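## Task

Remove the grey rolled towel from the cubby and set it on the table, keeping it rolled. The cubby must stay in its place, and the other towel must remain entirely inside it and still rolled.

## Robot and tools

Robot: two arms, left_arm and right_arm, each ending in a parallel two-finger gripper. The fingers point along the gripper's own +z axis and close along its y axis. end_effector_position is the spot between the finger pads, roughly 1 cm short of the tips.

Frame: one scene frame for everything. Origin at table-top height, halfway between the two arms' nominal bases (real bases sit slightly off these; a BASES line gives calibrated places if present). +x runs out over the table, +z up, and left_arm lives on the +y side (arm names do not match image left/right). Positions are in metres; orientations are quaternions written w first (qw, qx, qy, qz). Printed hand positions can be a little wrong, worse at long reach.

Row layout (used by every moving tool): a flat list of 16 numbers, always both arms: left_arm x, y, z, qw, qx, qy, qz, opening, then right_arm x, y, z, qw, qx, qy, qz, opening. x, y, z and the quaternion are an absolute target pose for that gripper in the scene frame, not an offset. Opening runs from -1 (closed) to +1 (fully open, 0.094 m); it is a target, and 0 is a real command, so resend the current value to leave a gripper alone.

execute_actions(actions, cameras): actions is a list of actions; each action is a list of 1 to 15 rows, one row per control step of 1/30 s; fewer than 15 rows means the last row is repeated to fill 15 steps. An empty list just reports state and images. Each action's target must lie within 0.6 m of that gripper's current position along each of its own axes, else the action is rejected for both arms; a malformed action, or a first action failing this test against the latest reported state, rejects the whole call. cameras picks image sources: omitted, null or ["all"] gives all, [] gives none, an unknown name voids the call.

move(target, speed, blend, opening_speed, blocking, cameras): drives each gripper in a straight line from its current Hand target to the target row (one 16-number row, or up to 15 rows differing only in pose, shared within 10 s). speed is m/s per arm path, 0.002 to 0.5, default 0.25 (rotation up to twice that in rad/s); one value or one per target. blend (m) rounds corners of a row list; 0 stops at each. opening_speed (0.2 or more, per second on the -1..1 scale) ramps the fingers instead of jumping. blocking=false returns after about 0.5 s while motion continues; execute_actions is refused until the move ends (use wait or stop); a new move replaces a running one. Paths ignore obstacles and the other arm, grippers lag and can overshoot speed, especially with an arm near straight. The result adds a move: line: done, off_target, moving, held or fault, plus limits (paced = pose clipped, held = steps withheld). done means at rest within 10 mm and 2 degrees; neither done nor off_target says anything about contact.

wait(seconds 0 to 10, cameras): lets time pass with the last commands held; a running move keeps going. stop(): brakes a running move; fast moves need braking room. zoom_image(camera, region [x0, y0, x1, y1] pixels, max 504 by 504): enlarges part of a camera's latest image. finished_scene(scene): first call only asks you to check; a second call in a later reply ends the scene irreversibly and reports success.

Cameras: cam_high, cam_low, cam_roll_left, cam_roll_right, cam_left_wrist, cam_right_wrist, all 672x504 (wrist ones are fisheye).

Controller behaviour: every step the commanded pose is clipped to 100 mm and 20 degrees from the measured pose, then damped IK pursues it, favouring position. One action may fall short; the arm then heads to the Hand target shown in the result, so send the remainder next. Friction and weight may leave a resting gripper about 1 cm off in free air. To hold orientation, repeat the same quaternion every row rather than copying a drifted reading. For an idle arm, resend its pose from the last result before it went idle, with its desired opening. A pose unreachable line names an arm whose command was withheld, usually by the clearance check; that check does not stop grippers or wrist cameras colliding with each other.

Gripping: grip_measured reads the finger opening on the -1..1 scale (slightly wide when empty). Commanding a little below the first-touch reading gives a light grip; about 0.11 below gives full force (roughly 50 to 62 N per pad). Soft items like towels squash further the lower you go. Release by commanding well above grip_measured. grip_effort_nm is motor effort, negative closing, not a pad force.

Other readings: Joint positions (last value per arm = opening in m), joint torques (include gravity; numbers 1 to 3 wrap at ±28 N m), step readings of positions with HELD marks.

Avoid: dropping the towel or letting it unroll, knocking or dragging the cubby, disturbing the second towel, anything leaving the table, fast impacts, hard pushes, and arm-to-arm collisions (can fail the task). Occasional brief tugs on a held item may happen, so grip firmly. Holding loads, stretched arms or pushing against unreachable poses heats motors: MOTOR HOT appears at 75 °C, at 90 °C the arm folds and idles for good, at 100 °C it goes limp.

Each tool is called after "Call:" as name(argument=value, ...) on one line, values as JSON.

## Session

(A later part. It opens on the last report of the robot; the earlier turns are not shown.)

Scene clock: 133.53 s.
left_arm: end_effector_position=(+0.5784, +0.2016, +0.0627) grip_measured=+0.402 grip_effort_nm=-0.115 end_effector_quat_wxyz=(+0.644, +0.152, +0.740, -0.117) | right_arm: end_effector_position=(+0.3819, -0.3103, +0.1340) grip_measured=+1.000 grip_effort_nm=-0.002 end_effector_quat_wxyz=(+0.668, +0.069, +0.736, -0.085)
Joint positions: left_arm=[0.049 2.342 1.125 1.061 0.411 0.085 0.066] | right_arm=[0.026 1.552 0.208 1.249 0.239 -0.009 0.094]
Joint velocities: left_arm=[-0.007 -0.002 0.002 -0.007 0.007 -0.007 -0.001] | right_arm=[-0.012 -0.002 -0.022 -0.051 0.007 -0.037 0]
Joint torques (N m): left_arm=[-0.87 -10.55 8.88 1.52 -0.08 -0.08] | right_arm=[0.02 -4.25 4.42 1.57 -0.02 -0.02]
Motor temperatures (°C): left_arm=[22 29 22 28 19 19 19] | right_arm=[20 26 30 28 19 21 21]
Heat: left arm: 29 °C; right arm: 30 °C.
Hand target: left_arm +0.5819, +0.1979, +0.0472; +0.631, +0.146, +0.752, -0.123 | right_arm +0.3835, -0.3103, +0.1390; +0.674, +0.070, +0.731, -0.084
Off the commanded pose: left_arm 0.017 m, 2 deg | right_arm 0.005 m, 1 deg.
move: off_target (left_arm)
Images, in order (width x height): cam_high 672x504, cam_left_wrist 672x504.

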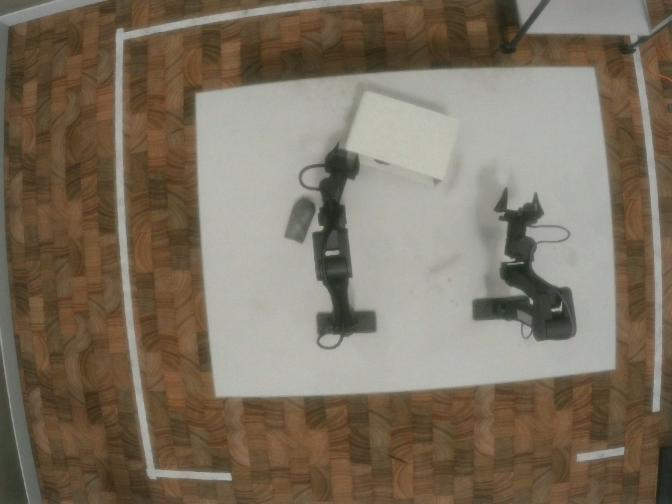

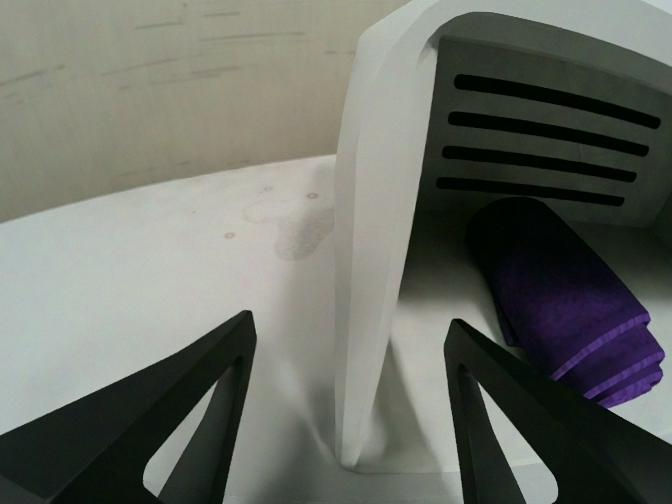

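Call:
move(target=[[0.583,0.194,0.047,0.6310,0.1462,0.7519,-0.1226,-0.6,0.3834,-0.3103,0.1391,0.674,0.070,0.731,-0.084,1]], speed=0.04, opening_speed=0.8, cameras=["cam_left_wrist"])

Scene clock: 135.70 s.
left_arm: end_effector_position=(+0.5784, +0.1968, +0.0625) grip_measured=-0.598 grip_effort_nm=-0.115 end_effector_quat_wxyz=(+0.644, +0.152, +0.740, -0.118) | right_arm: end_effector_position=(+0.3819, -0.3103, +0.1340) grip_measured=+1.000 grip_effort_nm=0.002 end_effector_quat_wxyz=(+0.668, +0.069, +0.736, -0.085)
Joint positions: left_arm=[0.038 2.342 1.125 1.061 0.403 0.083 0.019] | right_arm=[0.026 1.552 0.208 1.249 0.239 -0.009 0.094]
Joint velocities: left_arm=[-0.007 -0.007 -0.017 -0.022 -0.051 -0.022 -0.001] | right_arm=[-0.012 -0.002 -0.007 -0.051 0.007 -0.022 0]
Joint torques (N m): left_arm=[-0.73 -10.56 8.85 1.52 -0.08 -0.08] | right_arm=[0.03 -4.23 4.45 1.56 -0.02 -0.02]
Motor temperatures (°C): left_arm=[22 29 22 28 19 19 19] | right_arm=[20 26 30 28 19 21 21]
Heat: left arm: 29 °C; right arm: 30 °C.
Hand target: left_arm +0.5819, +0.1940, +0.0472; +0.631, +0.146, +0.752, -0.123 | right_arm +0.3835, -0.3103, +0.1390; +0.674, +0.070, +0.731, -0.084
Off the commanded pose: left_arm 0.016 m, 2 deg | right_arm 0.005 m, 1 deg.
move: off_target (left_arm)
Images, in order (width x height): cam_left_wrist 672x504.

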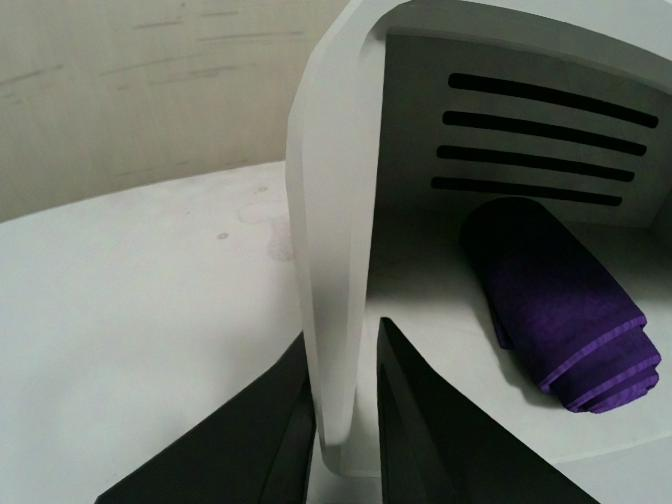

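Call:
move(target=[[0.583,0.196,0.047,0.6310,0.1462,0.7519,-0.1226,-0.95,0.3834,-0.3103,0.1391,0.674,0.070,0.731,-0.084,1]], speed=0.04, opening_speed=0.4, cameras=["cam_left_wrist"])

Scene clock: 137.43 s.
left_arm: end_effector_position=(+0.5786, +0.1973, +0.0625) grip_measured=-0.837 grip_effort_nm=-1.033 end_effector_quat_wxyz=(+0.644, +0.150, +0.741, -0.118) | right_arm: end_effector_position=(+0.3819, -0.3103, +0.1340) grip_measured=+1.000 grip_effort_nm=0.002 end_effector_quat_wxyz=(+0.668, +0.069, +0.736, -0.085)
Joint positions: left_arm=[0.038 2.342 1.125 1.061 0.4 0.081 0.008] | right_arm=[0.026 1.552 0.208 1.249 0.239 -0.009 0.094]
Joint velocities: left_arm=[-0.002 -0.002 -0.007 -0.037 0.022 -0.022 0.001] | right_arm=[0.012 -0.012 0.007 -0.051 -0.007 -0.022 0]
Joint torques (N m): left_arm=[-0.25 -10.54 8.92 1.51 0.01 -0.05] | right_arm=[0.02 -4.23 4.42 1.56 -0.01 -0.02]
Motor temperatures (°C): left_arm=[22 29 22 28 19 19 19] | right_arm=[20 26 30 28 19 21 21]
Heat: left arm: 29 °C; right arm: 30 °C.
Hand target: left_arm +0.5820, +0.1960, +0.0472; +0.631, +0.146, +0.752, -0.123 | right_arm +0.3835, -0.3103, +0.1390; +0.674, +0.070, +0.731, -0.084
Off the commanded pose: left_arm 0.016 m, 2 deg | right_arm 0.005 m, 1 deg.
move: off_target (left_arm)
Images, in order (width x height): cam_left_wrist 672x504.

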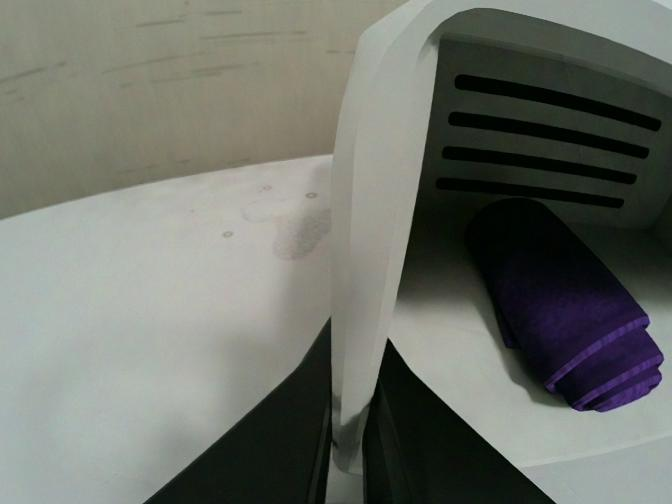

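Call:
move(target=[[0.541,0.188,0.047,0.6373,0.1000,0.7594,-0.0839,-0.95,0.3834,-0.3103,0.1391,0.674,0.070,0.731,-0.084,1]], speed=0.03, cameras=["cam_left_wrist","cam_high"])

Call:
zoom_image(camera="cam_high", region=[290, 80, 490, 240])

Scene clock: 140.70 s.
left_arm: end_effector_position=(+0.5498, +0.1917, +0.0602) grip_measured=-0.838 grip_effort_nm=-1.038 end_effector_quat_wxyz=(+0.658, +0.102, +0.742, -0.082) | right_arm: end_effector_position=(+0.3819, -0.3103, +0.1340) grip_measured=+1.000 grip_effort_nm=0.002 end_effector_quat_wxyz=(+0.668, +0.069, +0.736, -0.085)
Joint positions: left_arm=[-0.027 2.299 0.953 1.222 0.216 0.04 0.008] | right_arm=[0.026 1.552 0.208 1.249 0.239 -0.009 0.094]
Joint velocities: left_arm=[0.007 -0.007 -0.002 0.022 0.051 -0.007 0] | right_arm=[0.002 0.007 -0.012 -0.022 0.007 0.007 0]
Joint torques (N m): left_arm=[-0.94 -13.55 3.07 1.42 -0.11 0] | right_arm=[0.03 -4.23 4.44 1.56 -0.02 -0.03]
Motor temperatures (°C): left_arm=[22 30 22 28 19 19 19] | right_arm=[20 26 30 28 19 21 21]
Heat: left arm: 30 °C; right arm: 30 °C.
Hand target: left_arm +0.5412, +0.1883, +0.0472; +0.638, +0.100, +0.759, -0.084 | right_arm +0.3835, -0.3103, +0.1390; +0.674, +0.070, +0.731, -0.084
Off the commanded pose: left_arm 0.016 m, 3 deg | right_arm 0.005 m, 1 deg.
move: off_target (left_arm)
Images, in order (width x height): cam_high 672x504, cam_left_wrist 672x504.

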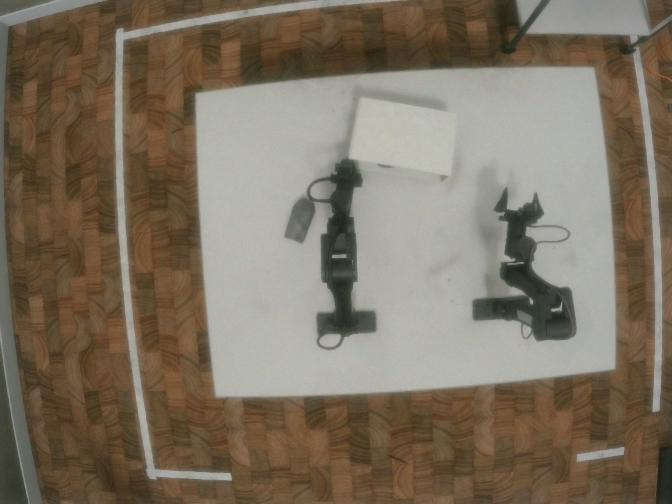

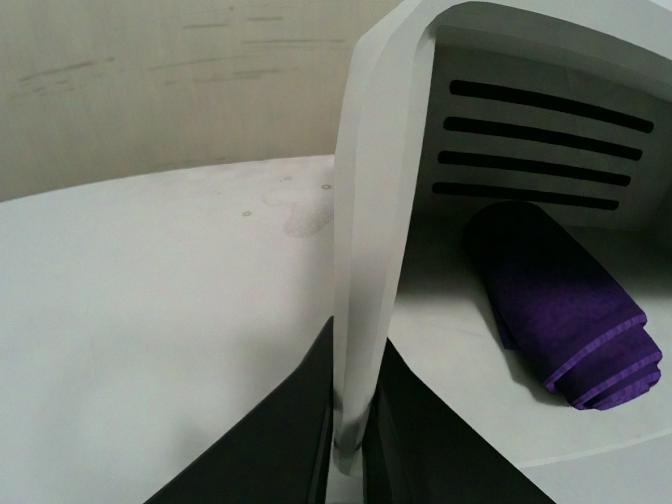

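Scaled by 2.520 from the camera's 672x504 image, which has a finer 960x720 frame.

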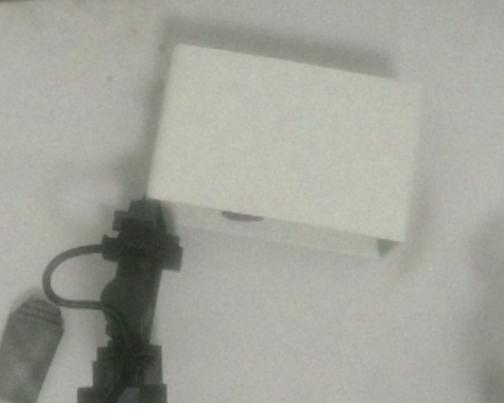

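Call:
move(target=[[0.521,0.188,0.047,0.6346,0.1162,0.7575,-0.0973,-0.95,0.3834,-0.3103,0.1391,0.674,0.070,0.731,-0.084,1]], speed=0.03, cameras=["cam_left_wrist","cam_high"])

Call:
zoom_image(camera="cam_high", region=[290, 80, 490, 240])

Scene clock: 142.53 s.
left_arm: end_effector_position=(+0.5315, +0.1926, +0.0598) grip_measured=-0.838 grip_effort_nm=-1.038 end_effector_quat_wxyz=(+0.657, +0.102, +0.742, -0.083) | right_arm: end_effector_position=(+0.3819, -0.3103, +0.1340) grip_measured=+1.000 grip_effort_nm=-0.002 end_effector_quat_wxyz=(+0.668, +0.069, +0.736, -0.085)
Joint positions: left_arm=[-0.026 2.266 0.87 1.27 0.22 0.039 0.008] | right_arm=[0.026 1.552 0.208 1.249 0.239 -0.009 0.094]
Joint velocities: left_arm=[-0.007 -0.032 0.012 -0.007 0.007 -0.051 0] | right_arm=[0.007 -0.002 -0.022 0.037 0.037 0.022 0]
Joint torques (N m): left_arm=[0.54 -13.01 2.66 1.43 0.52 0.09] | right_arm=[0.02 -4.23 4.42 1.56 -0.02 -0.02]
Motor temperatures (°C): left_arm=[22 30 21 28 19 19 19] | right_arm=[20 26 30 28 19 21 21]
Heat: left arm: 30 °C; right arm: 30 °C.
Hand target: left_arm +0.5210, +0.1881, +0.0474; +0.636, +0.115, +0.757, -0.098 | right_arm +0.3835, -0.3103, +0.1390; +0.674, +0.070, +0.731, -0.084
Off the commanded pose: left_arm 0.017 m, 4 deg | right_arm 0.005 m, 1 deg.
move: off_target (left_arm)
Images, in order (width x height): cam_high 672x504, cam_left_wrist 672x504.

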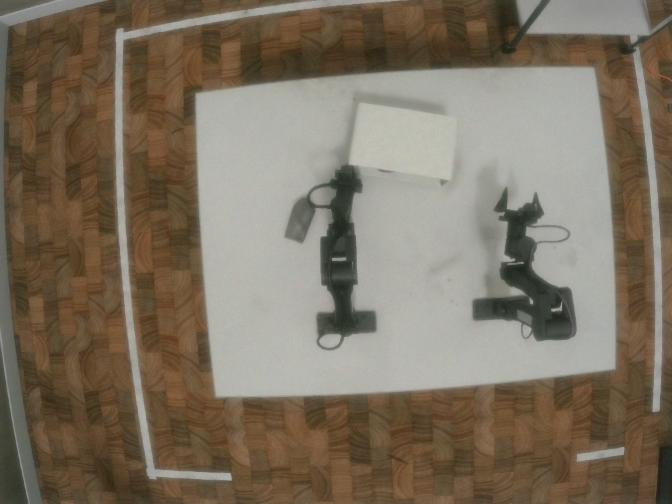

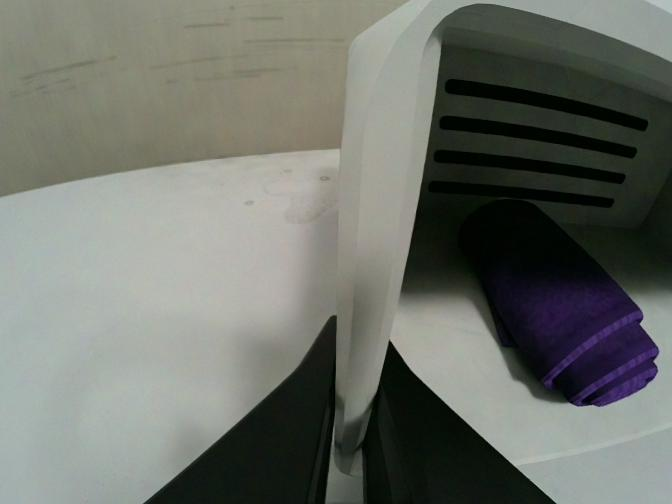

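Scaled by 2.520 from the camera's 672x504 image, which has a finer 960x720 frame.

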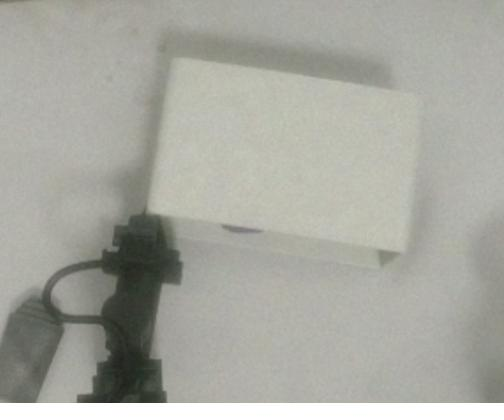

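Call:
move(target=[0.521,0.188,0.047,0.6346,0.1162,0.7575,-0.0973,-0.3,0.3834,-0.3103,0.1391,0.674,0.070,0.731,-0.084,1], speed=0.03, opening_speed=0.3, cameras=["cam_left_wrist"])

Scene clock: 145.27 s.
left_arm: end_effector_position=(+0.5273, +0.1883, +0.0539) grip_measured=-0.302 grip_effort_nm=0.100 end_effector_quat_wxyz=(+0.648, +0.111, +0.748, -0.096) | right_arm: end_effector_position=(+0.3819, -0.3103, +0.1340) grip_measured=+1.000 grip_effort_nm=-0.002 end_effector_quat_wxyz=(+0.668, +0.069, +0.736, -0.085)
Joint positions: left_arm=[-0.023 2.266 0.861 1.257 0.254 0.039 0.033] | right_arm=[0.026 1.552 0.208 1.249 0.239 -0.009 0.094]
Joint velocities: left_arm=[-0.002 0.007 -0.007 -0.022 -0.007 0.022 0] | right_arm=[0.002 -0.002 -0.012 -0.051 0.037 -0.022 0]
Joint torques (N m): left_arm=[0.31 -12.94 3.41 1.54 0.14 0.11] | right_arm=[0.03 -4.25 4.45 1.56 -0.01 -0.02]
Motor temperatures (°C): left_arm=[22 31 21 28 19 19 19] | right_arm=[20 26 30 28 19 21 21]
Heat: left arm: 31 °C; right arm: 30 °C.
Hand target: left_arm +0.5210, +0.1880, +0.0471; +0.635, +0.116, +0.757, -0.098 | right_arm +0.3835, -0.3103, +0.1390; +0.674, +0.070, +0.731, -0.084
Off the commanded pose: left_arm 0.009 m, 2 deg | right_arm 0.005 m, 1 deg.
move: done
Images, in order (width x height): cam_left_wrist 672x504.

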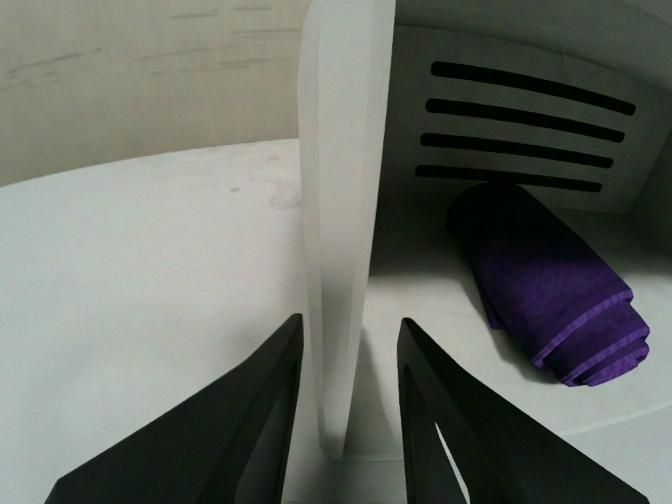

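Call:
move(target=[[0.44,0.216,0.05,0.6346,0.1162,0.7575,-0.0973,-0.2,0.3834,-0.3103,0.1391,0.674,0.070,0.731,-0.084,1],[0.33,0.22,0.2,0.5333,0.1028,0.8371,-0.0655,-0.2,0.3834,-0.3103,0.1391,0.674,0.070,0.731,-0.084,1]], speed=[0.08,0.2], blend=0.02)

Call:
zoom_image(camera="cam_high", region=[290, 80, 490, 240])

Call:
zoom_image(camera="cam_left_wrist", region=[150, 0, 650, 350])

Scene clock: 149.00 s.
left_arm: end_effector_position=(+0.3291, +0.2230, +0.1891) grip_measured=-0.202 grip_effort_nm=0.100 end_effector_quat_wxyz=(+0.530, +0.094, +0.840, -0.072) | right_arm: end_effector_position=(+0.3819, -0.3103, +0.1340) grip_measured=+1.000 grip_effort_nm=0.002 end_effector_quat_wxyz=(+0.668, +0.069, +0.736, -0.085)
Joint positions: left_arm=[0.067 0.918 0.551 -0.093 0.268 0.107 0.037] | right_arm=[0.026 1.552 0.208 1.249 0.239 -0.009 0.094]
Joint velocities: left_arm=[0.007 0.012 -0.017 -0.081 0.022 0.022 0] | right_arm=[-0.017 0.012 0.002 -0.022 -0.007 -0.037 0]
Joint torques (N m): left_arm=[-1.05 -1.22 12.75 1.45 -0.02 0.12] | right_arm=[0.01 -4.23 4.42 1.57 -0.01 -0.02]
Motor temperatures (°C): left_arm=[22 31 21 28 19 19 19] | right_arm=[20 26 30 29 19 21 21]
Heat: left arm: 31 °C; right arm: 30 °C.
Hand target: left_arm +0.3318, +0.2212, +0.1999; +0.534, +0.101, +0.837, -0.067 | right_arm +0.3835, -0.3103, +0.1390; +0.674, +0.070, +0.731, -0.084
Off the commanded pose: left_arm 0.011 m, 1 deg | right_arm 0.005 m, 1 deg.
move: off_target (left_arm)

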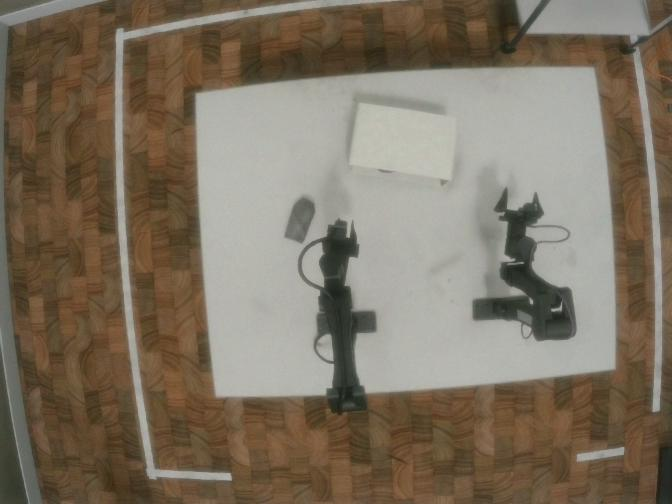

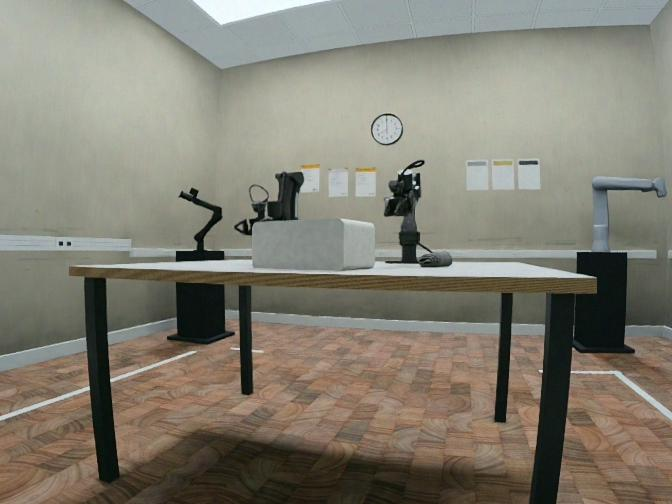

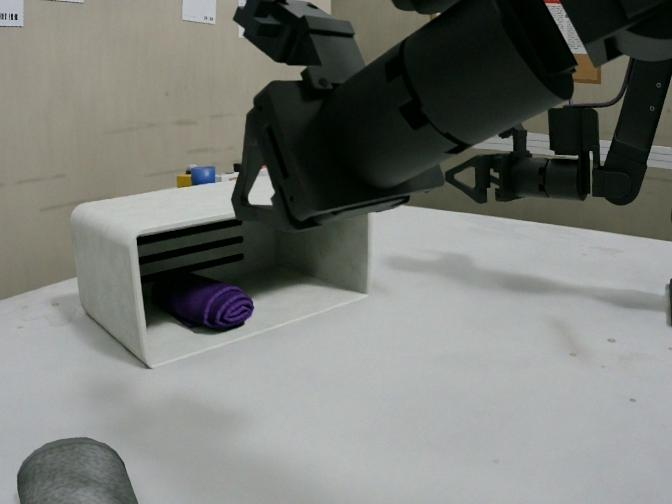

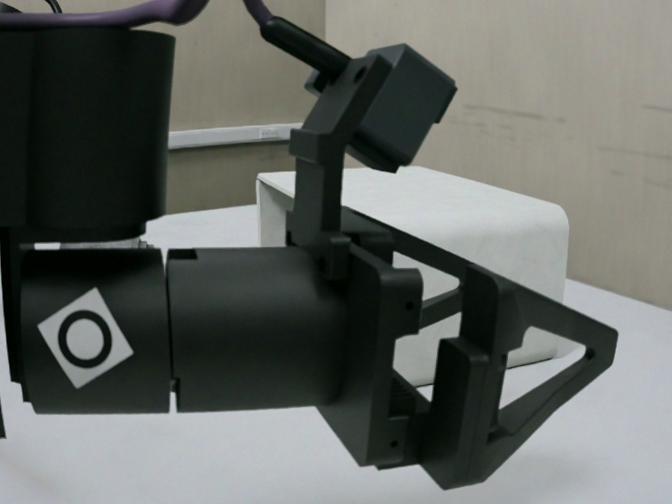

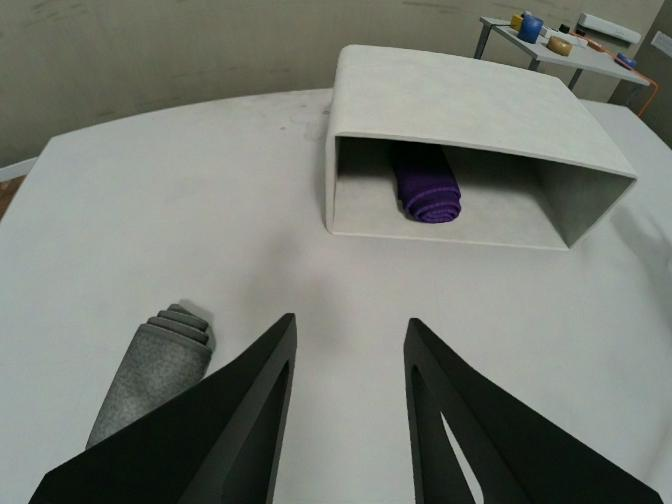

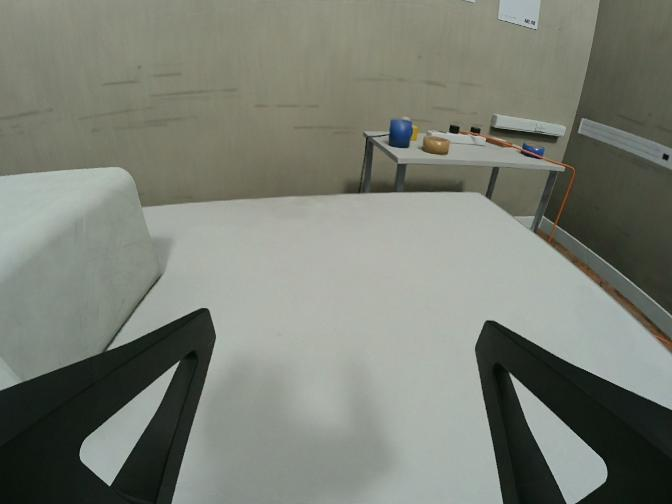

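Scaled by 2.520 from the camera's 672x504 image, which has a finer 960x720 frame.

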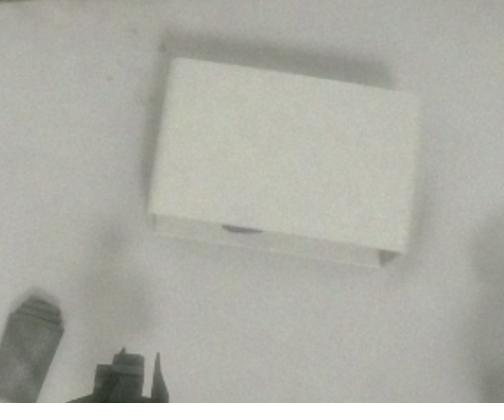

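Scaled by 1.008 from the camera's 672x504 image, which has a finer 960x720 frame.

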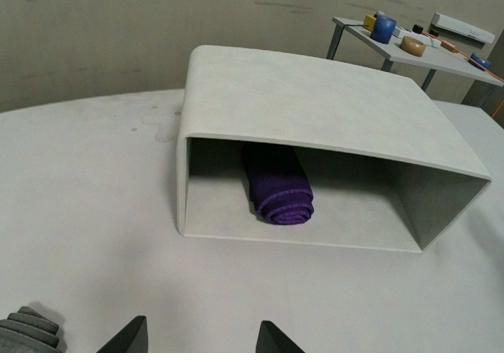

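Call:
finished_scene(scene=1)

This call ended nothing. Check each condition of the task against the scene as it is now, look again where you are not sure, and mend what is not met. Then call finished_scene again.

Call:
finished_scene(scene=1)

The scene is finished: the task was done.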